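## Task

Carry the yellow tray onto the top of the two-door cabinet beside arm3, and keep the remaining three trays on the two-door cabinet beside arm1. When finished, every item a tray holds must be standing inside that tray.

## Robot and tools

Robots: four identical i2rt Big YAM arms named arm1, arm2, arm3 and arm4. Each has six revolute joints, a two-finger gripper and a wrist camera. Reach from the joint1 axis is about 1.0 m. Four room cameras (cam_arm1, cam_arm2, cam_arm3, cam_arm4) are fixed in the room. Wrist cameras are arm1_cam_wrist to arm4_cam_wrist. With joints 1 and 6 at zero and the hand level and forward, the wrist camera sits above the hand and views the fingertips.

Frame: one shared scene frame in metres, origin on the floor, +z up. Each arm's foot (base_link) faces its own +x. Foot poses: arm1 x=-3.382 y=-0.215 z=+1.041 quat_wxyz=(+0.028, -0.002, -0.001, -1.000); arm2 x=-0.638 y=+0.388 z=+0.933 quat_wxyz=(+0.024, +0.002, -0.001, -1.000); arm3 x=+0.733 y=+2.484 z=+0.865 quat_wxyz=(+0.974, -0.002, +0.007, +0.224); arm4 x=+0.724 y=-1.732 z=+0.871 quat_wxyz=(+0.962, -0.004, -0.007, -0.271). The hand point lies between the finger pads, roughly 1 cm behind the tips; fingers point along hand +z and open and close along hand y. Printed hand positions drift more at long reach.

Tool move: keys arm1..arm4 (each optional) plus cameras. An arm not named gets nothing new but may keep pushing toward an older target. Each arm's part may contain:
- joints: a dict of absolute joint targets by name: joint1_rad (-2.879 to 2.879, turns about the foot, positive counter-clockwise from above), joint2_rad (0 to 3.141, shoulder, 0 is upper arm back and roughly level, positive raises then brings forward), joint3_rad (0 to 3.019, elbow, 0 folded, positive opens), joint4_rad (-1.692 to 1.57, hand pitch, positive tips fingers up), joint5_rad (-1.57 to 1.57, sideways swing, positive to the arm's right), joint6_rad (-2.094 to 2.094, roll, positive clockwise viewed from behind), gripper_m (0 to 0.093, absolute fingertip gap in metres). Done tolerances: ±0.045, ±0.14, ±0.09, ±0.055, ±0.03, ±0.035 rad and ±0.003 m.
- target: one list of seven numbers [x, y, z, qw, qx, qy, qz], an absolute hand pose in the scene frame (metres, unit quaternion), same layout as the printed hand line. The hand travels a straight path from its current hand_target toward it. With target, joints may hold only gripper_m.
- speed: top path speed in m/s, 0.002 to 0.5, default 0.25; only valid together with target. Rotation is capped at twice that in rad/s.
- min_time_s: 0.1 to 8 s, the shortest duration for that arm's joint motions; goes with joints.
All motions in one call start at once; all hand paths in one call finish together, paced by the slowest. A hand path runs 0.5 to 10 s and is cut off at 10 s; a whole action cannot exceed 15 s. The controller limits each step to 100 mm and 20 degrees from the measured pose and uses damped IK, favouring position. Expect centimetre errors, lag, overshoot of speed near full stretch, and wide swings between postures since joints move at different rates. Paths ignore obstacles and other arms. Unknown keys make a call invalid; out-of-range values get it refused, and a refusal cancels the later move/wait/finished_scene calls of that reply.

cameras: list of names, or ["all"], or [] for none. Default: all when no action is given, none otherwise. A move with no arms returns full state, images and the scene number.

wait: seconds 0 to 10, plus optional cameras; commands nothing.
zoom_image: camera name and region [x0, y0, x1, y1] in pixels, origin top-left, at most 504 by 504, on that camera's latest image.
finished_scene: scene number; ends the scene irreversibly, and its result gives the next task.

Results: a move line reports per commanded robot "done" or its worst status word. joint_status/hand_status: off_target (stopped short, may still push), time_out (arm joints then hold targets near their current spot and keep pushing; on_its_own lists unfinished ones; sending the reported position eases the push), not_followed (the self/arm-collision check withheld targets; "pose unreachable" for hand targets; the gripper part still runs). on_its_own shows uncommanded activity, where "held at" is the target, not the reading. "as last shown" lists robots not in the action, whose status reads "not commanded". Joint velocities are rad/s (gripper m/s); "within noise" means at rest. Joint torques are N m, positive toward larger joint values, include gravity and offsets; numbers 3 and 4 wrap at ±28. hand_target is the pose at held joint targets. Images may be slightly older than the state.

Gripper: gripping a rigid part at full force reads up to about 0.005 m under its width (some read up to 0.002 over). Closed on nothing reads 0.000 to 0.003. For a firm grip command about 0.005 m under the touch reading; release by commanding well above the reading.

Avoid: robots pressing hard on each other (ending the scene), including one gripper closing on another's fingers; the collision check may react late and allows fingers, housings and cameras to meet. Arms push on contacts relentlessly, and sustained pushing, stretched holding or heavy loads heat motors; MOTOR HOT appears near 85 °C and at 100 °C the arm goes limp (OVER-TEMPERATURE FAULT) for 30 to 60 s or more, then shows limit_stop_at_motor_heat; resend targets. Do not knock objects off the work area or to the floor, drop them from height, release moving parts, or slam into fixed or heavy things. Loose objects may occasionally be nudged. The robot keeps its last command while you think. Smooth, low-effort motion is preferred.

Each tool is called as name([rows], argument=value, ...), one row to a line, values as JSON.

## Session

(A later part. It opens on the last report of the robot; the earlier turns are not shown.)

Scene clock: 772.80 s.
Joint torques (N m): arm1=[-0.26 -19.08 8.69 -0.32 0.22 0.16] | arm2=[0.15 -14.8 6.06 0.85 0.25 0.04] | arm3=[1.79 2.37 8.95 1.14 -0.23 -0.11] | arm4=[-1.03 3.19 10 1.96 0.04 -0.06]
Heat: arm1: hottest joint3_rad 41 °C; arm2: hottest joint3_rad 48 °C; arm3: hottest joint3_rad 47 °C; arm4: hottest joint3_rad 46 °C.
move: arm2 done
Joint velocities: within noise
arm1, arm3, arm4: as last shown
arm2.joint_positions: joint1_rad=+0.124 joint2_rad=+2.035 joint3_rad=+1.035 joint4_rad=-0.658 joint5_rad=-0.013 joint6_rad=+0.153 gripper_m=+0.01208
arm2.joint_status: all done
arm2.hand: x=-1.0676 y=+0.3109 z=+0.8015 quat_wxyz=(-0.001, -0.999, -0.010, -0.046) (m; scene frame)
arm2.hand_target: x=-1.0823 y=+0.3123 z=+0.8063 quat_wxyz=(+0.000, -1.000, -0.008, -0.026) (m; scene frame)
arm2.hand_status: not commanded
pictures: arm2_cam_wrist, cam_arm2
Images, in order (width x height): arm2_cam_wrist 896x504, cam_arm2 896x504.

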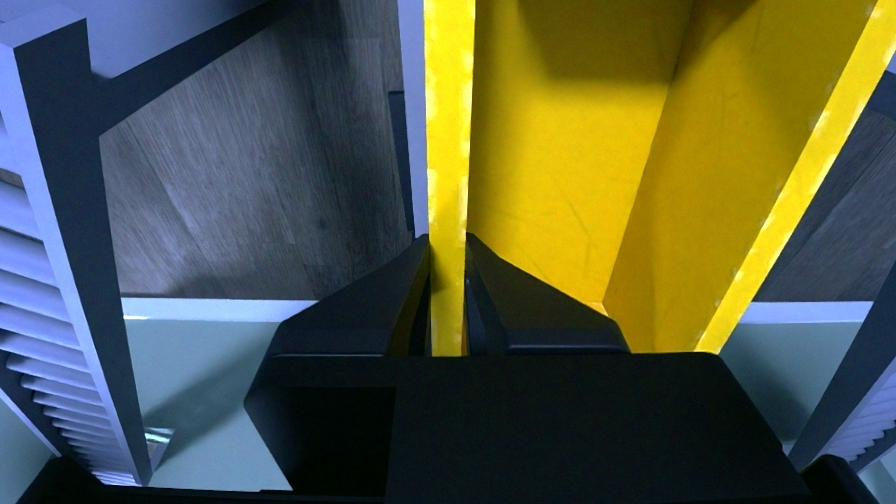

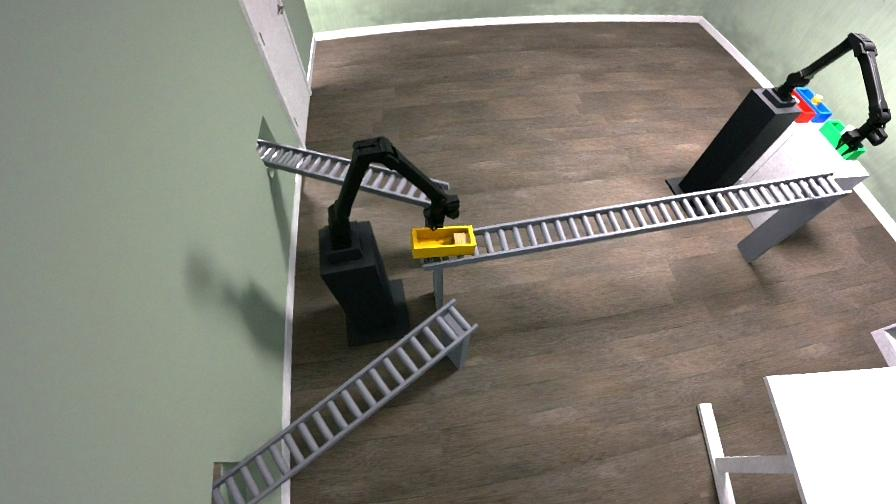

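move(arm2={"joints": {"gripper_m": 0.035}}, cameras=["arm2_cam_wrist", "cam_arm2"])

zoom_image(camera="cam_arm2", region=[380, 160, 520, 300])

Scene clock: 784.20 s.
Joint torques (N m): arm1=[-0.38 -19.02 8.72 -0.34 0.23 0.15] | arm2=[-0.03 -14.74 6.04 0.57 0.04 0.02] | arm3=[1.55 2.61 8.96 1.22 -0.22 -0.11] | arm4=[-1.26 3.96 9.95 1.92 0.06 -0.09]
Heat: arm1: hottest joint3_rad 41 °C; arm2: hottest joint3_rad 46 °C; arm3: hottest joint3_rad 47 °C; arm4: hottest joint3_rad 46 °C.
move: arm2 done
Joint velocities: within noise
arm1, arm3, arm4: as last shown
arm2.joint_positions: joint1_rad=+0.124 joint2_rad=+2.034 joint3_rad=+1.035 joint4_rad=-0.651 joint5_rad=-0.008 joint6_rad=+0.153 gripper_m=+0.03486
arm2.joint_status: all done
arm2.hand: x=-1.0697 y=+0.3114 z=+0.8018 quat_wxyz=(+0.001, -0.999, -0.010, -0.041) (m; scene frame)
arm2.hand_target: x=-1.0824 y=+0.3123 z=+0.8064 quat_wxyz=(+0.000, -1.000, -0.008, -0.026) (m; scene frame)
arm2.hand_status: not commanded
pictures: arm2_cam_wrist, cam_arm2
Images, in order (width x height): arm2_cam_wrist 896x504, cam_arm2 896x504.

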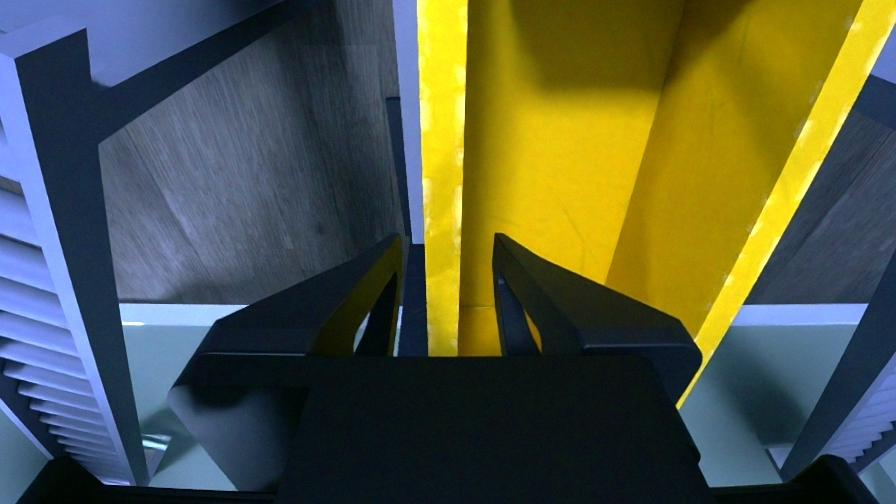

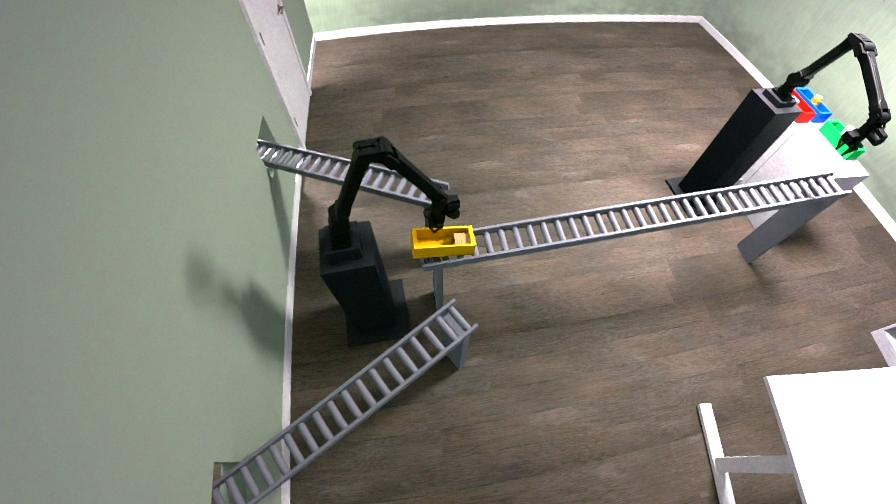

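Scaled by 3.600 from the camera's 896x504 image, which has a finer 1280x720 frame.

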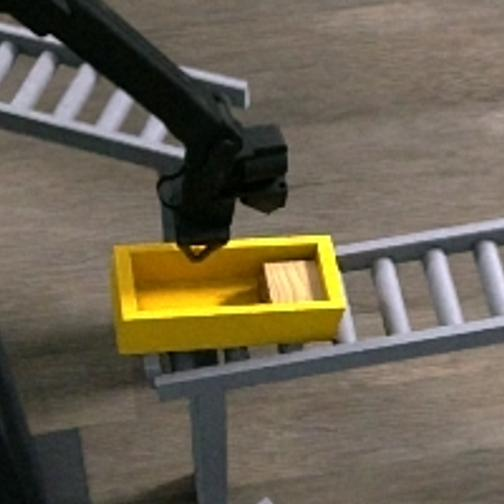

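move(arm2={"target": [-1.138, 0.311, 0.885, 0.0021, 1.0, 0.0087, -0.0173], "speed": 0.15, "joints": {"gripper_m": 0.06}}, cameras=["arm2_cam_wrist"])

Scene clock: 788.93 s.
Joint torques (N m): arm1=[-0.15 -18.96 8.75 -0.31 0.21 0.16] | arm2=[-0.03 -15.15 9.16 -0.06 0.06 -0.1] | arm3=[2.02 2.67 8.92 1.13 -0.22 -0.11] | arm4=[-0.56 3.66 10.03 2 0.07 -0.1]
Heat: arm1: hottest joint3_rad 41 °C; arm2: hottest joint3_rad 46 °C; arm3: hottest joint3_rad 47 °C; arm4: hottest joint3_rad 46 °C.
move: arm2 off_target
Joint velocities: within noise
arm1, arm3, arm4: as last shown
arm2.joint_positions: joint1_rad=+0.115 joint2_rad=+1.928 joint3_rad=+1.146 joint4_rad=-0.773 joint5_rad=+0.002 joint6_rad=+0.153 gripper_m=+0.05991
arm2.joint_status: all done
arm2.hand: x=-1.1243 y=+0.3084 z=+0.8757 quat_wxyz=(-0.002, -1.000, -0.005, +0.007) (m; scene frame)
arm2.hand_target: x=-1.1377 y=+0.3111 z=+0.8852 quat_wxyz=(-0.002, -1.000, -0.009, +0.017) (m; scene frame)
arm2.hand_status: off_target (0.017 m and 1.3 deg from the pose sent, 0.108 m and 6.7 deg at the start)
pictures: arm2_cam_wrist
Images, in order (width x height): arm2_cam_wrist 896x504.

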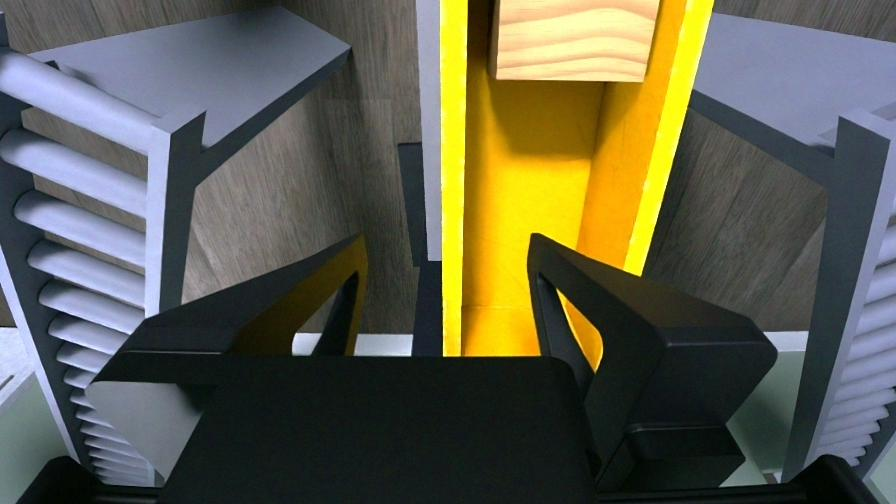

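move(arm2={"target": [-1.148, 0.310, 0.778, 0.0021, 1.0, 0.0087, -0.0173], "speed": 0.15}, cameras=["arm2_cam_wrist"])

Scene clock: 797.30 s.
Joint torques (N m): arm1=[0.26 -18.9 8.72 -0.28 0.2 0.16] | arm2=[-0.26 -14.74 7.43 0.72 0.06 -0.08] | arm3=[1.9 2.43 8.95 1.21 -0.22 -0.11] | arm4=[-0.85 3.6 10.18 1.87 0.05 -0.11]
Heat: arm1: hottest joint3_rad 41 °C; arm2: hottest joint3_rad 45 °C; arm3: hottest joint3_rad 47 °C; arm4: hottest joint3_rad 46 °C.
move: arm2 off_target
Joint velocities: within noise
arm1, arm3, arm4: as last shown
arm2.joint_positions: joint1_rad=+0.114 joint2_rad=+2.140 joint3_rad=+1.171 joint4_rad=-0.583 joint5_rad=+0.002 joint6_rad=+0.152 gripper_m=+0.05991
arm2.joint_status: not commanded
arm2.hand: x=-1.1351 y=+0.3069 z=+0.7814 quat_wxyz=(-0.002, -1.000, -0.005, +0.008) (m; scene frame)
arm2.hand_target: x=-1.1477 y=+0.3101 z=+0.7783 quat_wxyz=(-0.002, -1.000, -0.009, +0.017) (m; scene frame)
arm2.hand_status: off_target (0.014 m and 1.1 deg from the pose sent, 0.101 m and 1.3 deg at the start)
pictures: arm2_cam_wrist
Images, in order (width x height): arm2_cam_wrist 896x504.

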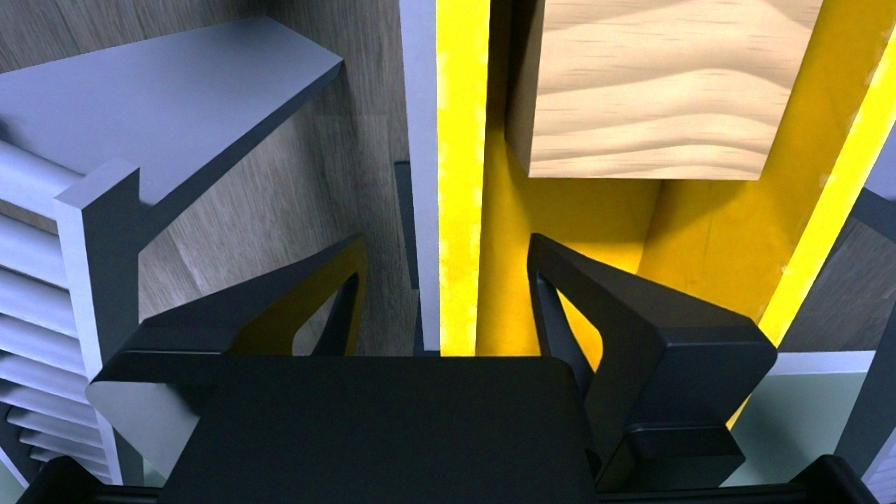

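move(arm2={"target": [-1.156, 0.314, 0.777, 0.0021, 1.0, 0.0087, -0.0173], "speed": 0.1}, cameras=[])

move(arm2={"joints": {"gripper_m": 0.0}}, cameras=["arm2_cam_wrist"])

Scene clock: 804.00 s.
Joint torques (N m): arm1=[0.09 -18.67 8.66 -0.25 0.22 0.14] | arm2=[-0.21 -14.33 7.69 0.39 0.02 -0.1] | arm3=[1.85 2.61 8.91 1.13 -0.23 -0.1] | arm4=[-0.62 4.01 10.14 1.92 0.02 -0.08]
Heat: arm1: hottest joint3_rad 41 °C; arm2: hottest joint3_rad 45 °C; arm3: hottest joint3_rad 47 °C; arm4: hottest joint3_rad 46 °C.
move: arm2 off_target
Joint velocities: within noise
arm1.joint_positions: joint1_rad=-1.717 joint2_rad=+1.881 joint3_rad=+1.488 joint4_rad=-1.137 joint5_rad=+0.001 joint6_rad=+1.461 gripper_m=+0.04488
arm1.joint_status: not commanded
arm1.hand: x=-3.3302 y=+0.3482 z=+1.1157 quat_wxyz=(+0.001, -0.009, +1.000, +0.019) (m; scene frame)
arm1.hand_target: x=-3.3342 y=+0.3596 z=+1.1199 quat_wxyz=(+0.002, -0.009, +1.000, +0.025) (m; scene frame)
arm1.hand_status: not commanded
arm2.joint_positions: joint1_rad=+0.102 joint2_rad=+2.146 joint3_rad=+1.194 joint4_rad=-0.583 joint5_rad=+0.002 joint6_rad=+0.142 gripper_m=+0.05991
arm2.joint_status: not commanded
arm2.hand: x=-1.1470 y=+0.3109 z=+0.7832 quat_wxyz=(-0.003, -1.000, -0.004, +0.016) (m; scene frame)
arm2.hand_target: x=-1.1556 y=+0.3141 z=+0.7771 quat_wxyz=(-0.002, -1.000, -0.009, +0.017) (m; scene frame)
arm2.hand_status: off_target (0.011 m and 0.5 deg from the pose sent, 0.023 m and 1.1 deg at the start)
arm3: as last shown
arm4.joint_positions: joint1_rad=+0.611 joint2_rad=+0.619 joint3_rad=+1.338 joint4_rad=-1.545 joint5_rad=+0.202 joint6_rad=+0.301 gripper_m=+0.09396
arm4.joint_status: not commanded
arm4.hand: x=+0.9262 y=-1.7486 z=+1.3507 quat_wxyz=(-0.379, -0.145, -0.914, +0.032) (m; scene frame)
arm4.hand_target: x=+0.9249 y=-1.7486 z=+1.3599 quat_wxyz=(-0.389, -0.145, -0.909, +0.029) (m; scene frame)
arm4.hand_status: not commanded
pictures: none
No camera images: "cameras" was empty.

Scene clock: 804.67 s.
Joint torques (N m): arm1=[-0.03 -18.84 8.75 -0.35 0.22 0.15] | arm2=[-0.32 -14.68 7.73 0.38 0.03 -0.1] | arm3=[1.9 2.49 8.92 1.22 -0.24 -0.09] | arm4=[-0.5 4.07 10.04 1.88 0.03 -0.11]
Heat: arm1: hottest joint3_rad 41 °C; arm2: hottest joint3_rad 45 °C; arm3: hottest joint3_rad 47 °C; arm4: hottest joint3_rad 46 °C.
move: arm2 off_target
Joint velocities: within noise
arm1, arm3, arm4: as last shown
arm2.joint_positions: joint1_rad=+0.103 joint2_rad=+2.146 joint3_rad=+1.195 joint4_rad=-0.583 joint5_rad=+0.002 joint6_rad=+0.140 gripper_m=+0.01240
arm2.joint_status: gripper_m off_target (ended at +0.01243, target +0.00000)
arm2.hand: x=-1.1471 y=+0.3106 z=+0.7833 quat_wxyz=(-0.003, -1.000, -0.006, +0.016) (m; scene frame)
arm2.hand_target: x=-1.1557 y=+0.3140 z=+0.7772 quat_wxyz=(-0.002, -1.000, -0.009, +0.018) (m; scene frame)
arm2.hand_status: not commanded
pictures: arm2_cam_wrist
Images, in order (width x height): arm2_cam_wrist 896x504.

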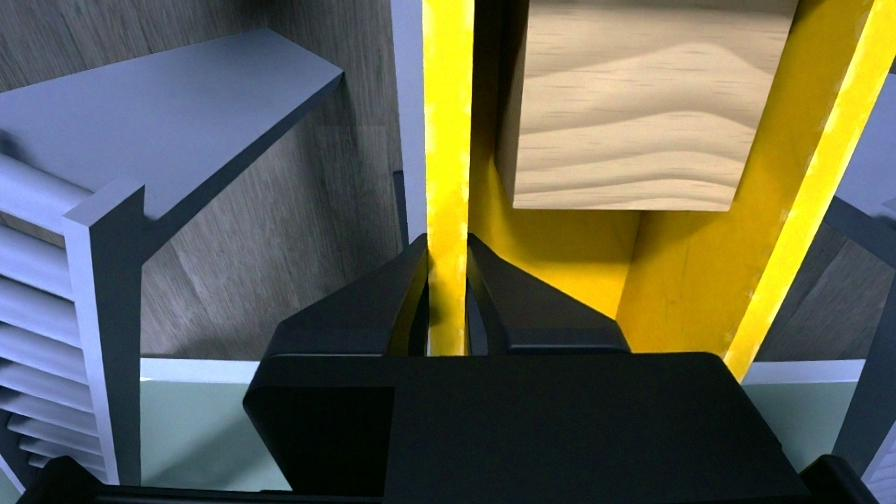

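move(arm2={"target": [-1.16, 0.314, 0.88, 0.0046, 0.9994, 0.0087, -0.0347], "speed": 0.1}, cameras=["arm2_cam_wrist", "cam_arm2"])

zoom_image(camera="cam_arm2", region=[380, 140, 560, 320])

Scene clock: 809.50 s.
Joint torques (N m): arm1=[-0.32 -18.73 8.7 -0.35 0.22 0.15] | arm2=[-0.15 -18.49 8.16 -0.12 0.16 -0.08] | arm3=[1.67 2.32 8.96 1.22 -0.23 -0.11] | arm4=[-1.08 3.49 10.06 1.98 0.04 -0.09]
Heat: arm1: hottest joint3_rad 41 °C; arm2: hottest joint3_rad 45 °C; arm3: hottest joint3_rad 47 °C; arm4: hottest joint3_rad 46 °C.
move: arm2 off_target
Joint velocities: within noise
arm1, arm4: as last shown
arm2.joint_positions: joint1_rad=+0.102 joint2_rad=+1.996 joint3_rad=+1.195 joint4_rad=-0.741 joint5_rad=-0.001 joint6_rad=+0.136 gripper_m=+0.01240
arm2.joint_status: not commanded
arm2.hand: x=-1.1446 y=+0.3112 z=+0.8564 quat_wxyz=(-0.004, -1.000, -0.007, +0.012) (m; scene frame)
arm2.hand_target: x=-1.1596 y=+0.3141 z=+0.8799 quat_wxyz=(-0.004, -0.999, -0.009, +0.035) (m; scene frame)
arm2.hand_status: off_target (0.028 m and 2.6 deg from the pose sent, 0.098 m and 2.1 deg at the start)
arm3.joint_positions: joint1_rad=-1.060 joint2_rad=+0.642 joint3_rad=+1.412 joint4_rad=-1.094 joint5_rad=+0.003 joint6_rad=+0.008 gripper_m=+0.09398
arm3.joint_status: not commanded
arm3.hand: x=+0.9611 y=+2.3338 z=+1.4613 quat_wxyz=(-0.553, -0.244, -0.777, +0.177) (m; scene frame)
arm3.hand_target: x=+0.9591 y=+2.3391 z=+1.4718 quat_wxyz=(-0.560, -0.234, -0.775, +0.178) (m; scene frame)
arm3.hand_status: not commanded
pictures: arm2_cam_wrist, cam_arm2
Images, in order (width x height): arm2_cam_wrist 896x504, cam_arm2 896x504.

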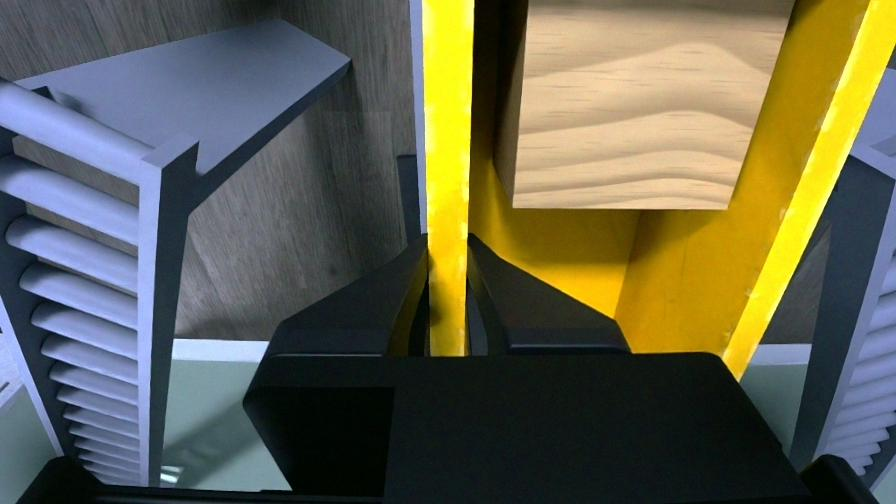

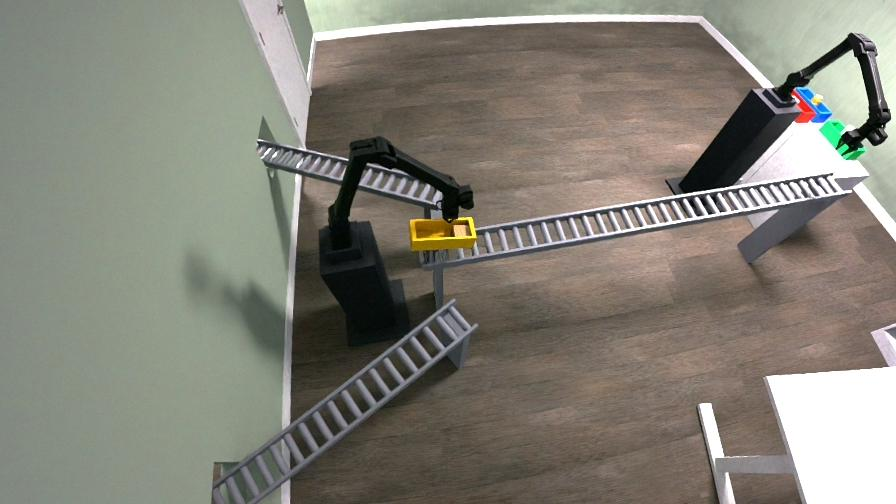

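Scaled by 2.800 from the camera's 896x504 image, which has a finer 1280x720 frame.

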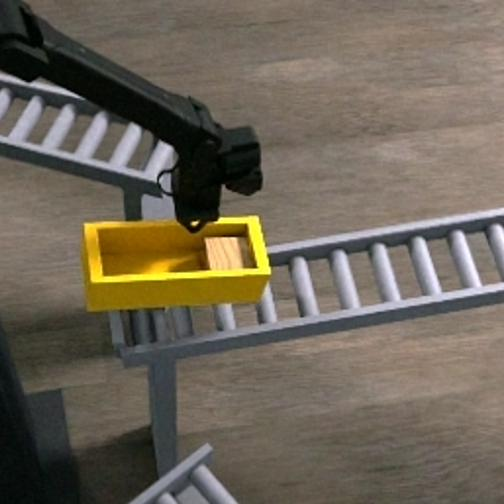

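move(arm2={"target": [-1.025, 0.796, 1.0, -0.0308, 0.9648, 0.263, -0.0165], "speed": 0.2}, cameras=["arm2_cam_wrist", "cam_arm2"])

zoom_image(camera="cam_arm2", region=[340, 200, 560, 420])

Scene clock: 824.10 s.
Joint torques (N m): arm1=[-0.15 -18.84 8.72 -0.32 0.22 0.15] | arm2=[0.97 -16.73 13.97 0.05 -0.23 -0.12] | arm3=[1.73 2.49 8.94 1.17 -0.23 -0.1] | arm4=[-0.56 3.6 9.96 1.85 0.01 -0.1]
Heat: arm1: hottest joint3_rad 41 °C; arm2: hottest joint3_rad 44 °C; arm3: hottest joint3_rad 47 °C; arm4: hottest joint3_rad 46 °C.
move: arm2 off_target
Joint velocities: within noise
arm1, arm3, arm4: as last shown
arm2.joint_positions: joint1_rad=-0.865 joint2_rad=+1.865 joint3_rad=+1.366 joint4_rad=-1.066 joint5_rad=+0.002 joint6_rad=-1.326 gripper_m=+0.01240
arm2.joint_status: not commanded
arm2.hand: x=-1.0030 y=+0.7773 z=+0.9728 quat_wxyz=(+0.001, -0.968, -0.252, -0.001) (m; scene frame)
arm2.hand_target: x=-1.0237 y=+0.7946 z=+1.0008 quat_wxyz=(+0.031, -0.964, -0.263, +0.016) (m; scene frame)
arm2.hand_status: off_target (0.040 m and 4.1 deg from the pose sent, 0.520 m and 29.9 deg at the start)
pictures: arm2_cam_wrist, cam_arm2
Images, in order (width x height): arm2_cam_wrist 896x504, cam_arm2 896x504.

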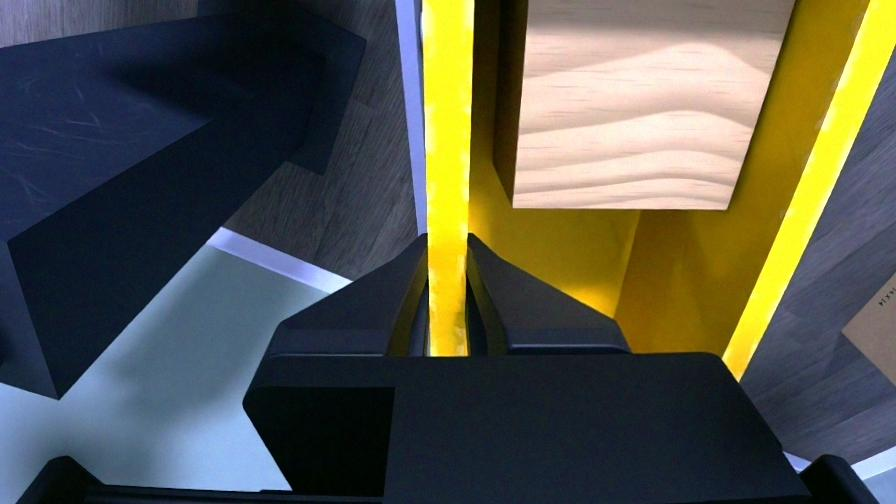

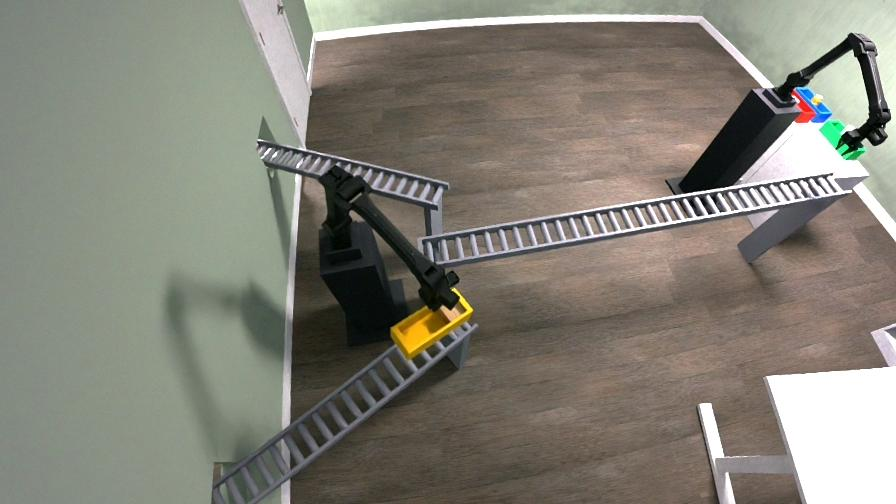

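Scaled by 2.291 from the camera's 896x504 image, which has a finer 1280x720 frame.

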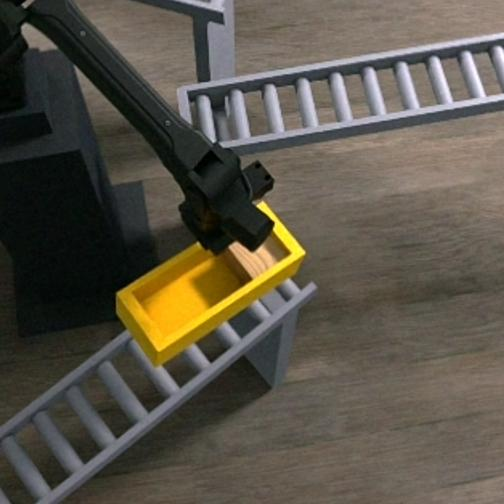

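move(arm2={"target": [-1.0237, 0.7926, 0.87, -0.0308, 0.9648, 0.263, -0.0165], "speed": 0.12}, cameras=["arm2_cam_wrist", "cam_arm2"])

zoom_image(camera="cam_arm2", region=[360, 220, 540, 400])

Scene clock: 836.97 s.
Joint torques (N m): arm1=[-0.26 -18.78 8.75 -0.32 0.22 0.17] | arm2=[1.26 -17.9 8.24 0.95 -0.24 -0.07] | arm3=[1.67 2.67 8.92 1.17 -0.22 -0.11] | arm4=[-0.97 4.13 10 1.95 0.06 -0.12]
Heat: arm1: hottest joint3_rad 41 °C; arm2: hottest joint3_rad 47 °C; arm3: hottest joint3_rad 47 °C; arm4: hottest joint3_rad 46 °C.
move: arm2 off_target
Joint velocities: within noise
arm1, arm3, arm4: as last shown
arm2.joint_positions: joint1_rad=-0.864 joint2_rad=+2.052 joint3_rad=+1.302 joint4_rad=-0.798 joint5_rad=+0.001 joint6_rad=-1.327 gripper_m=+0.01240
arm2.joint_status: not commanded
arm2.hand: x=-1.0088 y=+0.7831 z=+0.8566 quat_wxyz=(+0.008, -0.968, -0.253, +0.003) (m; scene frame)
arm2.hand_target: x=-1.0234 y=+0.7921 z=+0.8702 quat_wxyz=(+0.031, -0.964, -0.263, +0.016) (m; scene frame)
arm2.hand_status: off_target (0.022 m and 3.2 deg from the pose sent, 0.106 m and 4.1 deg at the start)
pictures: arm2_cam_wrist, cam_arm2
Images, in order (width x height): arm2_cam_wrist 896x504, cam_arm2 896x504.

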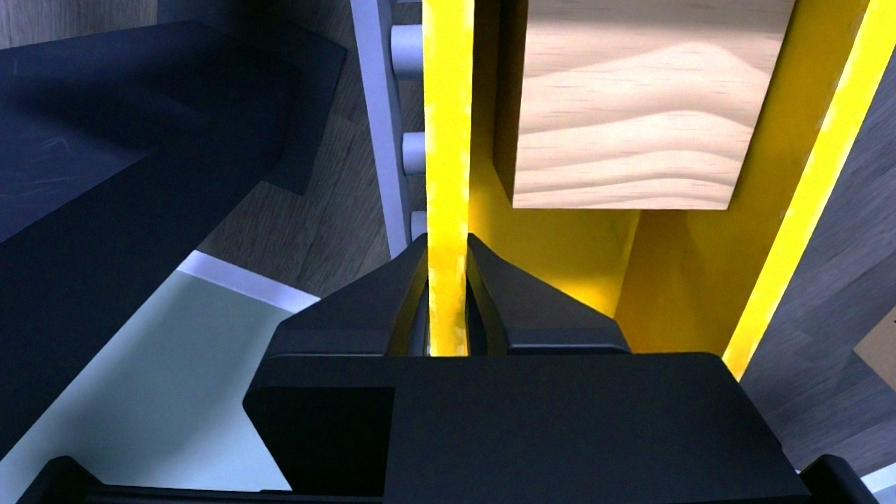

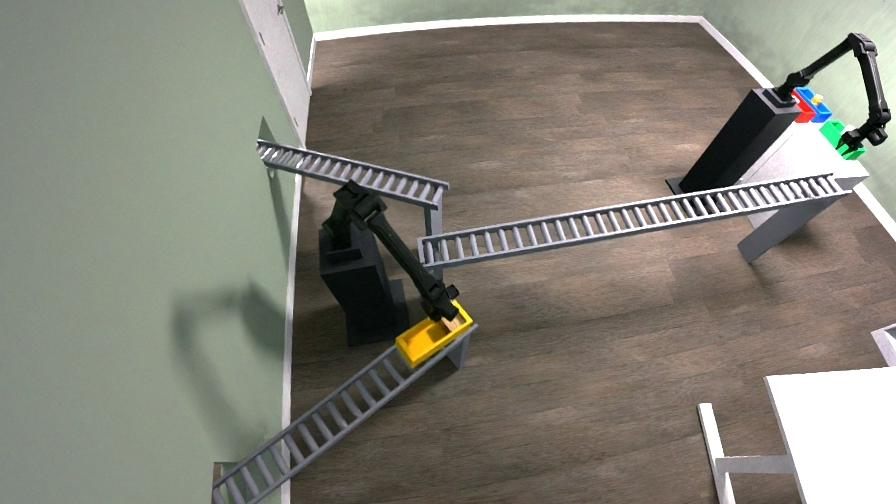

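Scaled by 2.800 from the camera's 896x504 image, which has a finer 1280x720 frame.

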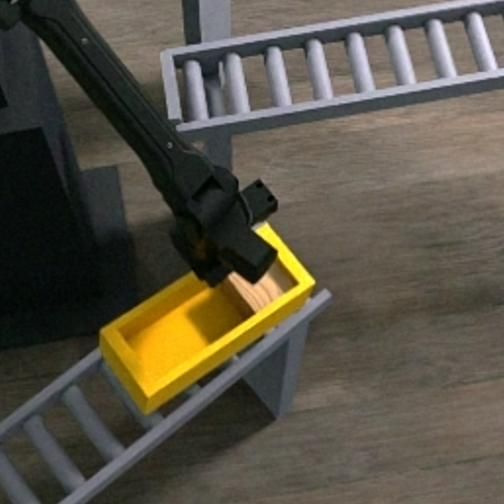

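move(arm2={"target": [-1.0144, 0.7765, 0.774, -0.0308, 0.9648, 0.263, -0.0165], "speed": 0.12}, cameras=["arm2_cam_wrist", "cam_arm2"])

zoom_image(camera="cam_arm2", region=[370, 240, 530, 400])

Scene clock: 848.17 s.
Joint torques (N m): arm1=[0.03 -19.02 8.72 -0.31 0.22 0.17] | arm2=[1.26 -17.32 6.35 1.17 -0.2 0.03] | arm3=[1.73 2.43 8.92 1.17 -0.22 -0.1] | arm4=[-0.85 3.49 9.92 1.8 0.02 -0.11]
Heat: arm1: hottest joint3_rad 41 °C; arm2: hottest joint3_rad 46 °C; arm3: hottest joint3_rad 48 °C; arm4: hottest joint3_rad 46 °C.
move: arm2 off_target
Joint velocities: within noise
arm1, arm3, arm4: as last shown
arm2.joint_positions: joint1_rad=-0.858 joint2_rad=+2.196 joint3_rad=+1.240 joint4_rad=-0.584 joint5_rad=+0.001 joint6_rad=-1.331 gripper_m=+0.01240
arm2.joint_status: not commanded
arm2.hand: x=-1.0004 y=+0.7689 z=+0.7684 quat_wxyz=(+0.012, -0.966, -0.258, +0.006) (m; scene frame)
arm2.hand_target: x=-1.0142 y=+0.7762 z=+0.7743 quat_wxyz=(+0.031, -0.964, -0.263, +0.017) (m; scene frame)
arm2.hand_status: off_target (0.017 m and 2.5 deg from the pose sent, 0.083 m and 3.2 deg at the start)
pictures: arm2_cam_wrist, cam_arm2
Images, in order (width x height): arm2_cam_wrist 896x504, cam_arm2 896x504.

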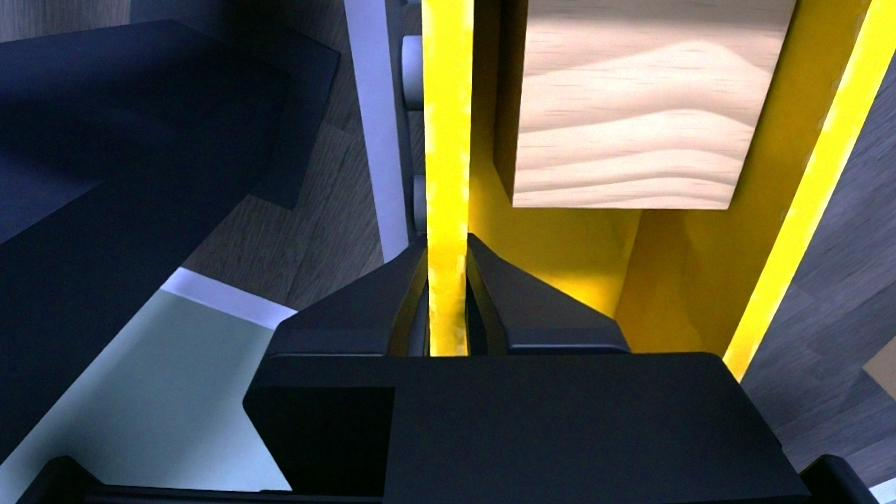

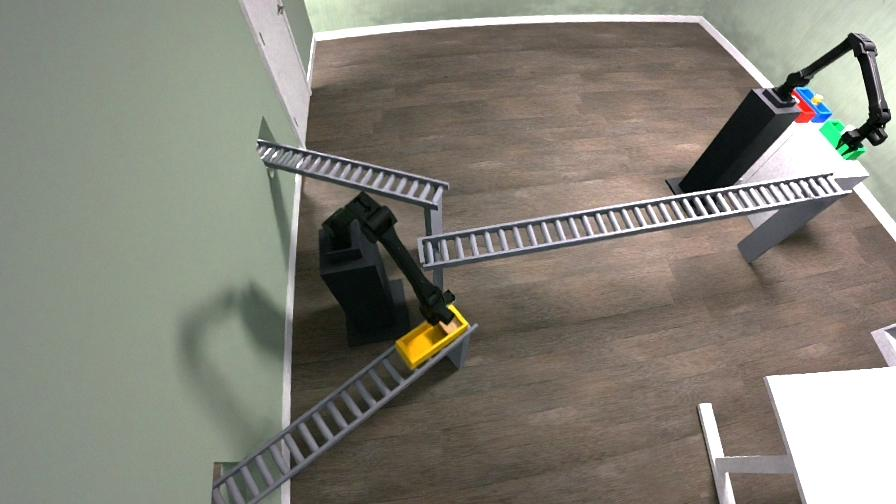

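Scaled by 3.150 from the camera's 896x504 image, which has a finer 1280x720 frame.

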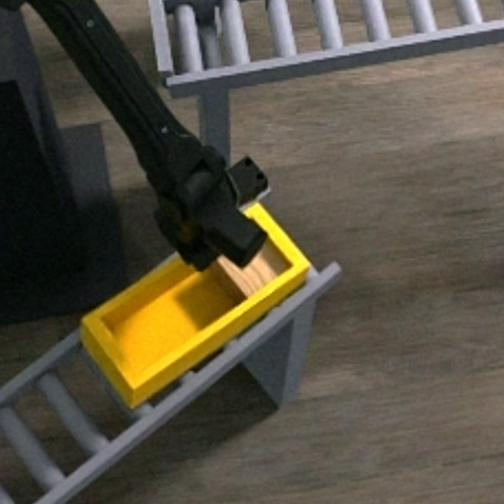

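move(arm2={"target": [-1.0088, 0.7668, 0.728, -0.0308, 0.9648, 0.263, -0.0165], "speed": 0.1}, cameras=["arm2_cam_wrist", "cam_arm2"])

zoom_image(camera="cam_arm2", region=[370, 260, 510, 400])

Scene clock: 857.70 s.
Joint torques (N m): arm1=[-0.26 -18.96 8.7 -0.31 0.2 0.14] | arm2=[1.2 -12.22 6.45 2.43 -0.17 0.09] | arm3=[1.85 2.61 8.92 1.21 -0.23 -0.11] | arm4=[-0.97 3.78 10.18 1.95 0.05 -0.05]
Heat: arm1: hottest joint3_rad 41 °C; arm2: hottest joint3_rad 44 °C; arm3: hottest joint3_rad 48 °C; arm4: hottest joint3_rad 46 °C.
move: arm2 off_target
Joint velocities: within noise
arm1, arm3, arm4: as last shown
arm2.joint_positions: joint1_rad=-0.852 joint2_rad=+2.212 joint3_rad=+1.214 joint4_rad=-0.509 joint5_rad=+0.001 joint6_rad=-1.333 gripper_m=+0.01240
arm2.joint_status: not commanded
arm2.hand: x=-1.0019 y=+0.7661 z=+0.7552 quat_wxyz=(+0.026, -0.965, -0.262, +0.014) (m; scene frame)
arm2.hand_target: x=-1.0076 y=+0.7656 z=+0.7295 quat_wxyz=(+0.031, -0.964, -0.263, +0.016) (m; scene frame)
arm2.hand_status: off_target (0.028 m and 0.6 deg from the pose sent, 0.041 m and 2.5 deg at the start)
pictures: arm2_cam_wrist, cam_arm2
Images, in order (width x height): arm2_cam_wrist 896x504, cam_arm2 896x504.

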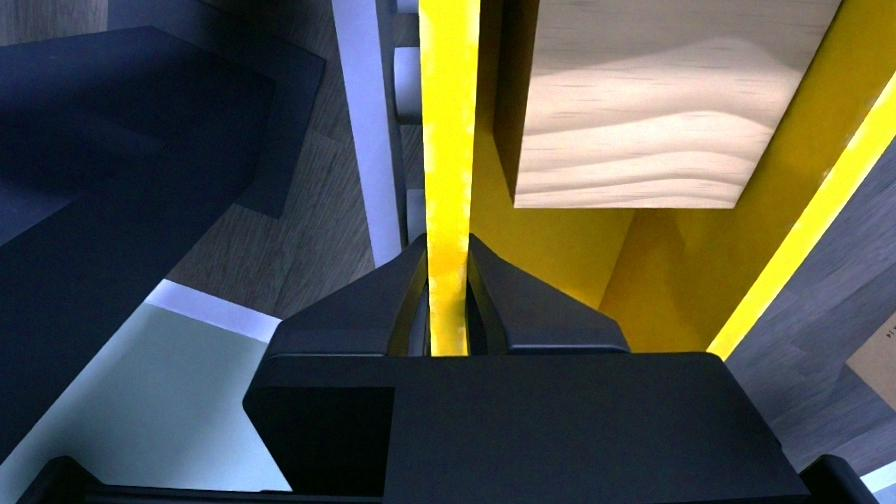

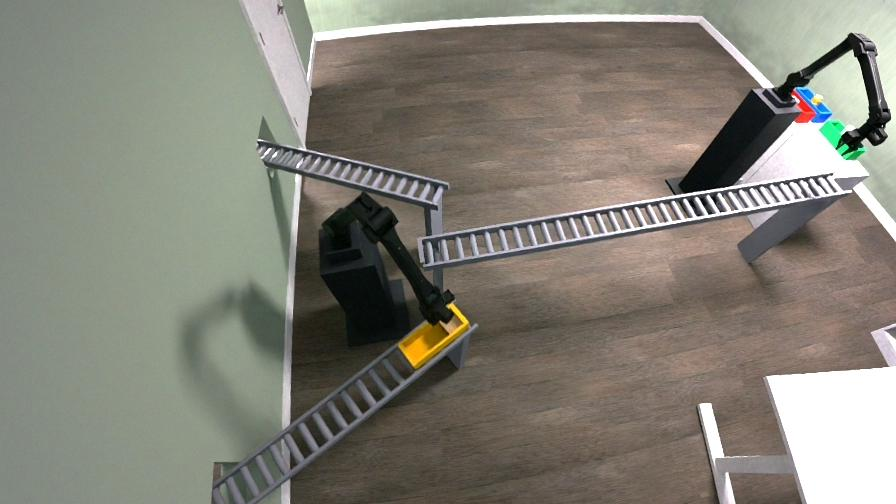

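Scaled by 3.600 from the camera's 896x504 image, which has a finer 1280x720 frame.

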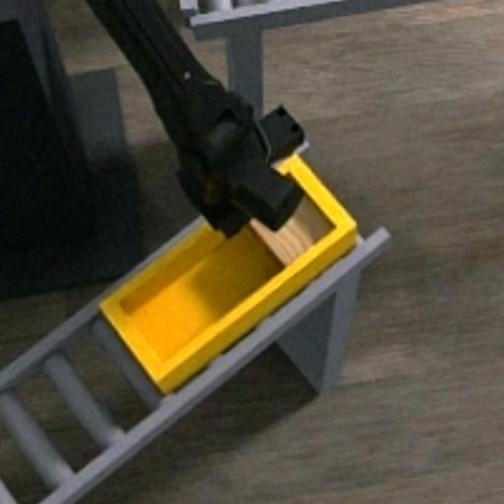

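move(arm2={"target": [-1.006, 0.762, 0.787, -0.0308, 0.9648, 0.263, -0.0165], "speed": 0.1}, cameras=["arm2_cam_wrist", "cam_arm2"])

zoom_image(camera="cam_arm2", region=[370, 260, 510, 400])

Scene clock: 869.73 s.
Joint torques (N m): arm1=[-0.03 -19.02 8.69 -0.32 0.21 0.16] | arm2=[1.2 -19.72 5.33 -0.08 -0.19 0.13] | arm3=[1.55 2.49 8.98 1.18 -0.22 -0.11] | arm4=[-1.14 3.37 9.92 2.14 0.02 -0.08]
Heat: arm1: hottest joint3_rad 41 °C; arm2: hottest joint3_rad 44 °C; arm3: hottest joint3_rad 48 °C; arm4: hottest joint3_rad 46 °C.
move: arm2 off_target
Joint velocities: within noise
arm1, arm3, arm4: as last shown
arm2.joint_positions: joint1_rad=-0.850 joint2_rad=+2.183 joint3_rad=+1.189 joint4_rad=-0.543 joint5_rad=+0.001 joint6_rad=-1.336 gripper_m=+0.01240
arm2.joint_status: not commanded
arm2.hand: x=-0.9931 y=+0.7555 z=+0.7639 quat_wxyz=(+0.014, -0.964, -0.264, +0.006) (m; scene frame)
arm2.hand_target: x=-1.0057 y=+0.7618 z=+0.7866 quat_wxyz=(+0.031, -0.964, -0.263, +0.017) (m; scene frame)
arm2.hand_status: off_target (0.027 m and 2.3 deg from the pose sent, 0.032 m and 0.6 deg at the start)
pictures: arm2_cam_wrist, cam_arm2
Images, in order (width x height): arm2_cam_wrist 896x504, cam_arm2 896x504.

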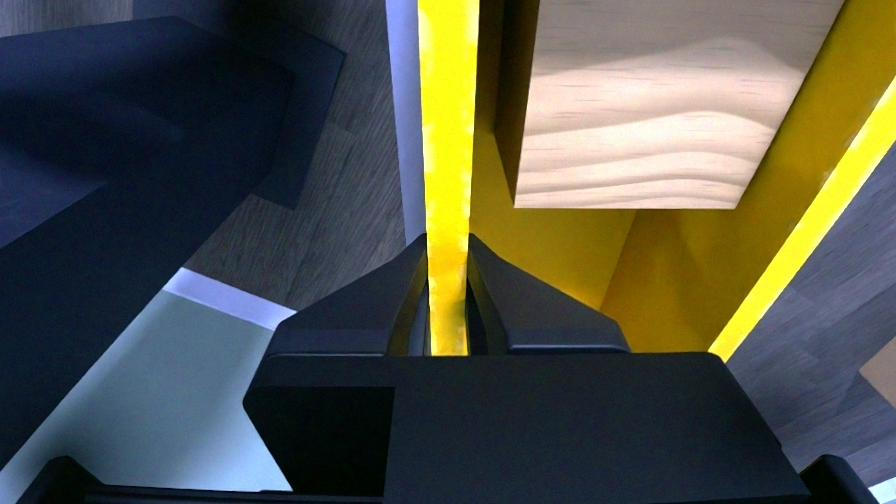

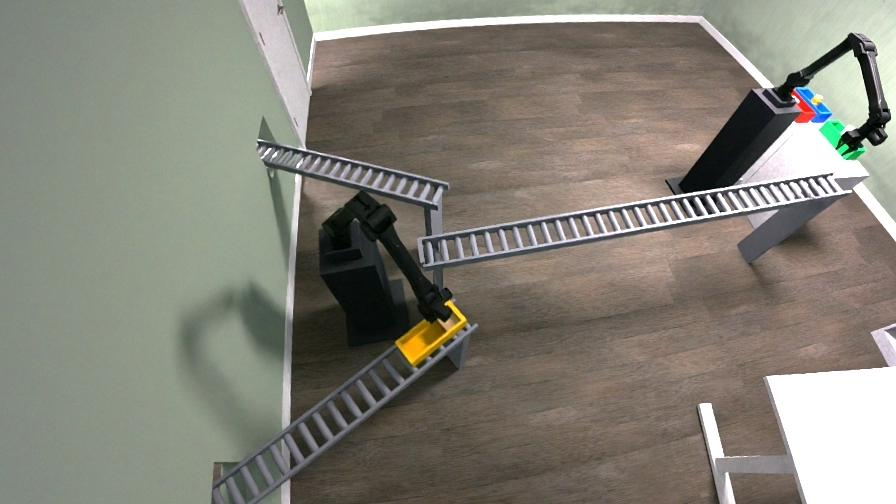

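Scaled by 3.600 from the camera's 896x504 image, which has a finer 1280x720 frame.

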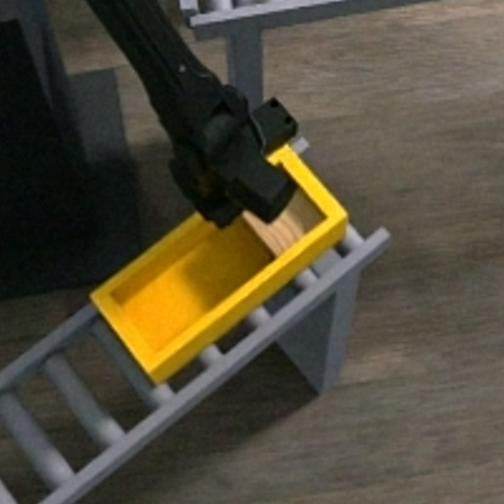

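move(arm2={"target": [-1.0072, 0.7644, 0.722, -0.0308, 0.9648, 0.263, -0.0165], "speed": 0.1}, cameras=["arm2_cam_wrist", "cam_arm2"])

zoom_image(camera="cam_arm2", region=[370, 260, 510, 400])

Scene clock: 877.60 s.
Joint torques (N m): arm1=[-0.32 -18.78 8.7 -0.29 0.22 0.15] | arm2=[1.2 -10.64 7.61 3.08 -0.18 0.14] | arm3=[1.85 2.32 9.01 1.18 -0.22 -0.1] | arm4=[-1.08 3.25 9.84 1.91 0 -0.09]
Heat: arm1: hottest joint3_rad 41 °C; arm2: hottest joint3_rad 43 °C; arm3: hottest joint3_rad 48 °C; arm4: hottest joint3_rad 46 °C.
move: arm2 off_target
Joint velocities: within noise
arm1.joint_positions: joint1_rad=-1.717 joint2_rad=+1.881 joint3_rad=+1.488 joint4_rad=-1.137 joint5_rad=+0.001 joint6_rad=+1.461 gripper_m=+0.04488
arm1.joint_status: not commanded
arm1.hand: x=-3.3302 y=+0.3482 z=+1.1157 quat_wxyz=(+0.001, -0.009, +1.000, +0.019) (m; scene frame)
arm1.hand_target: x=-3.3342 y=+0.3596 z=+1.1199 quat_wxyz=(+0.002, -0.009, +1.000, +0.025) (m; scene frame)
arm1.hand_status: not commanded
arm2.joint_positions: joint1_rad=-0.850 joint2_rad=+2.201 joint3_rad=+1.189 joint4_rad=-0.511 joint5_rad=+0.001 joint6_rad=-1.336 gripper_m=+0.01240
arm2.joint_status: not commanded
arm2.hand: x=-0.9948 y=+0.7571 z=+0.7552 quat_wxyz=(+0.020, -0.964, -0.264, +0.010) (m; scene frame)
arm2.hand_target: x=-1.0051 y=+0.7625 z=+0.7245 quat_wxyz=(+0.030, -0.964, -0.263, +0.016) (m; scene frame)
arm2.hand_status: off_target (0.036 m and 1.5 deg from the pose sent, 0.045 m and 2.3 deg at the start)
arm3: as last shown
arm4.joint_positions: joint1_rad=+0.611 joint2_rad=+0.619 joint3_rad=+1.338 joint4_rad=-1.545 joint5_rad=+0.202 joint6_rad=+0.301 gripper_m=+0.09396
arm4.joint_status: not commanded
arm4.hand: x=+0.9262 y=-1.7486 z=+1.3507 quat_wxyz=(-0.379, -0.145, -0.914, +0.032) (m; scene frame)
arm4.hand_target: x=+0.9249 y=-1.7486 z=+1.3599 quat_wxyz=(-0.389, -0.145, -0.909, +0.029) (m; scene frame)
arm4.hand_status: not commanded
pictures: arm2_cam_wrist, cam_arm2
Images, in order (width x height): arm2_cam_wrist 896x504, cam_arm2 896x504.

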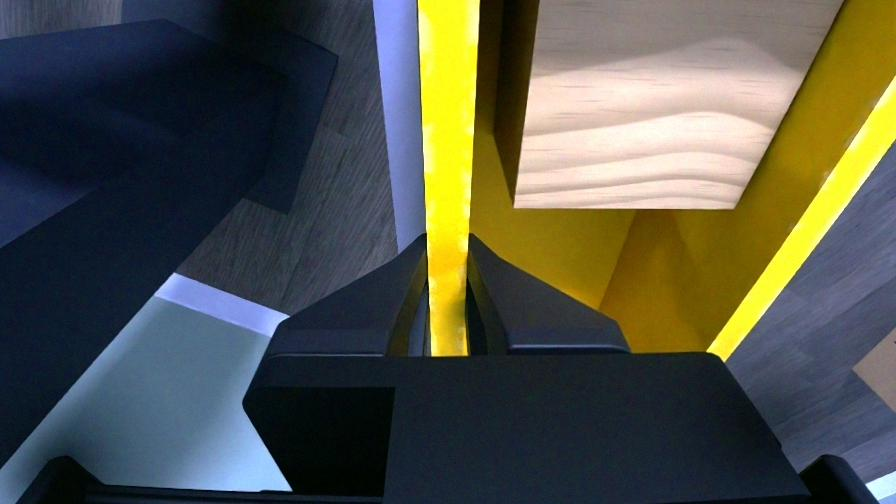

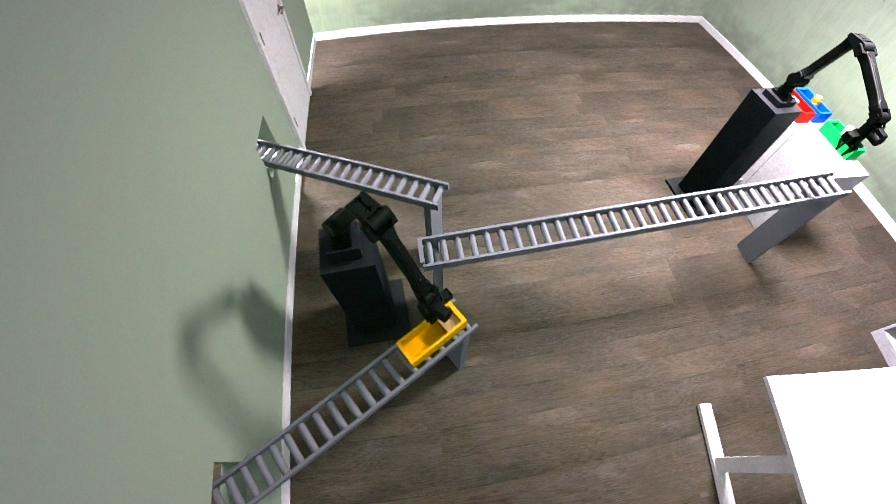

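Scaled by 3.600 from the camera's 896x504 image, which has a finer 1280x720 frame.

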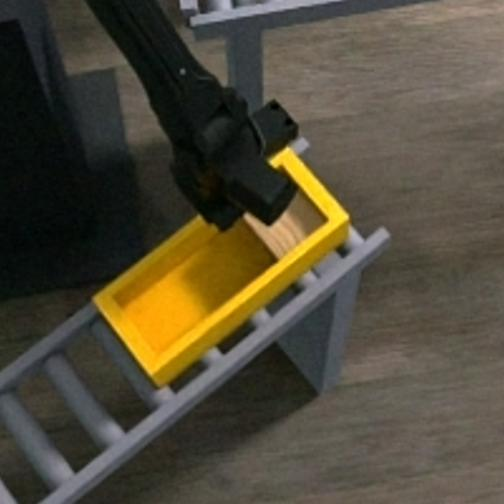

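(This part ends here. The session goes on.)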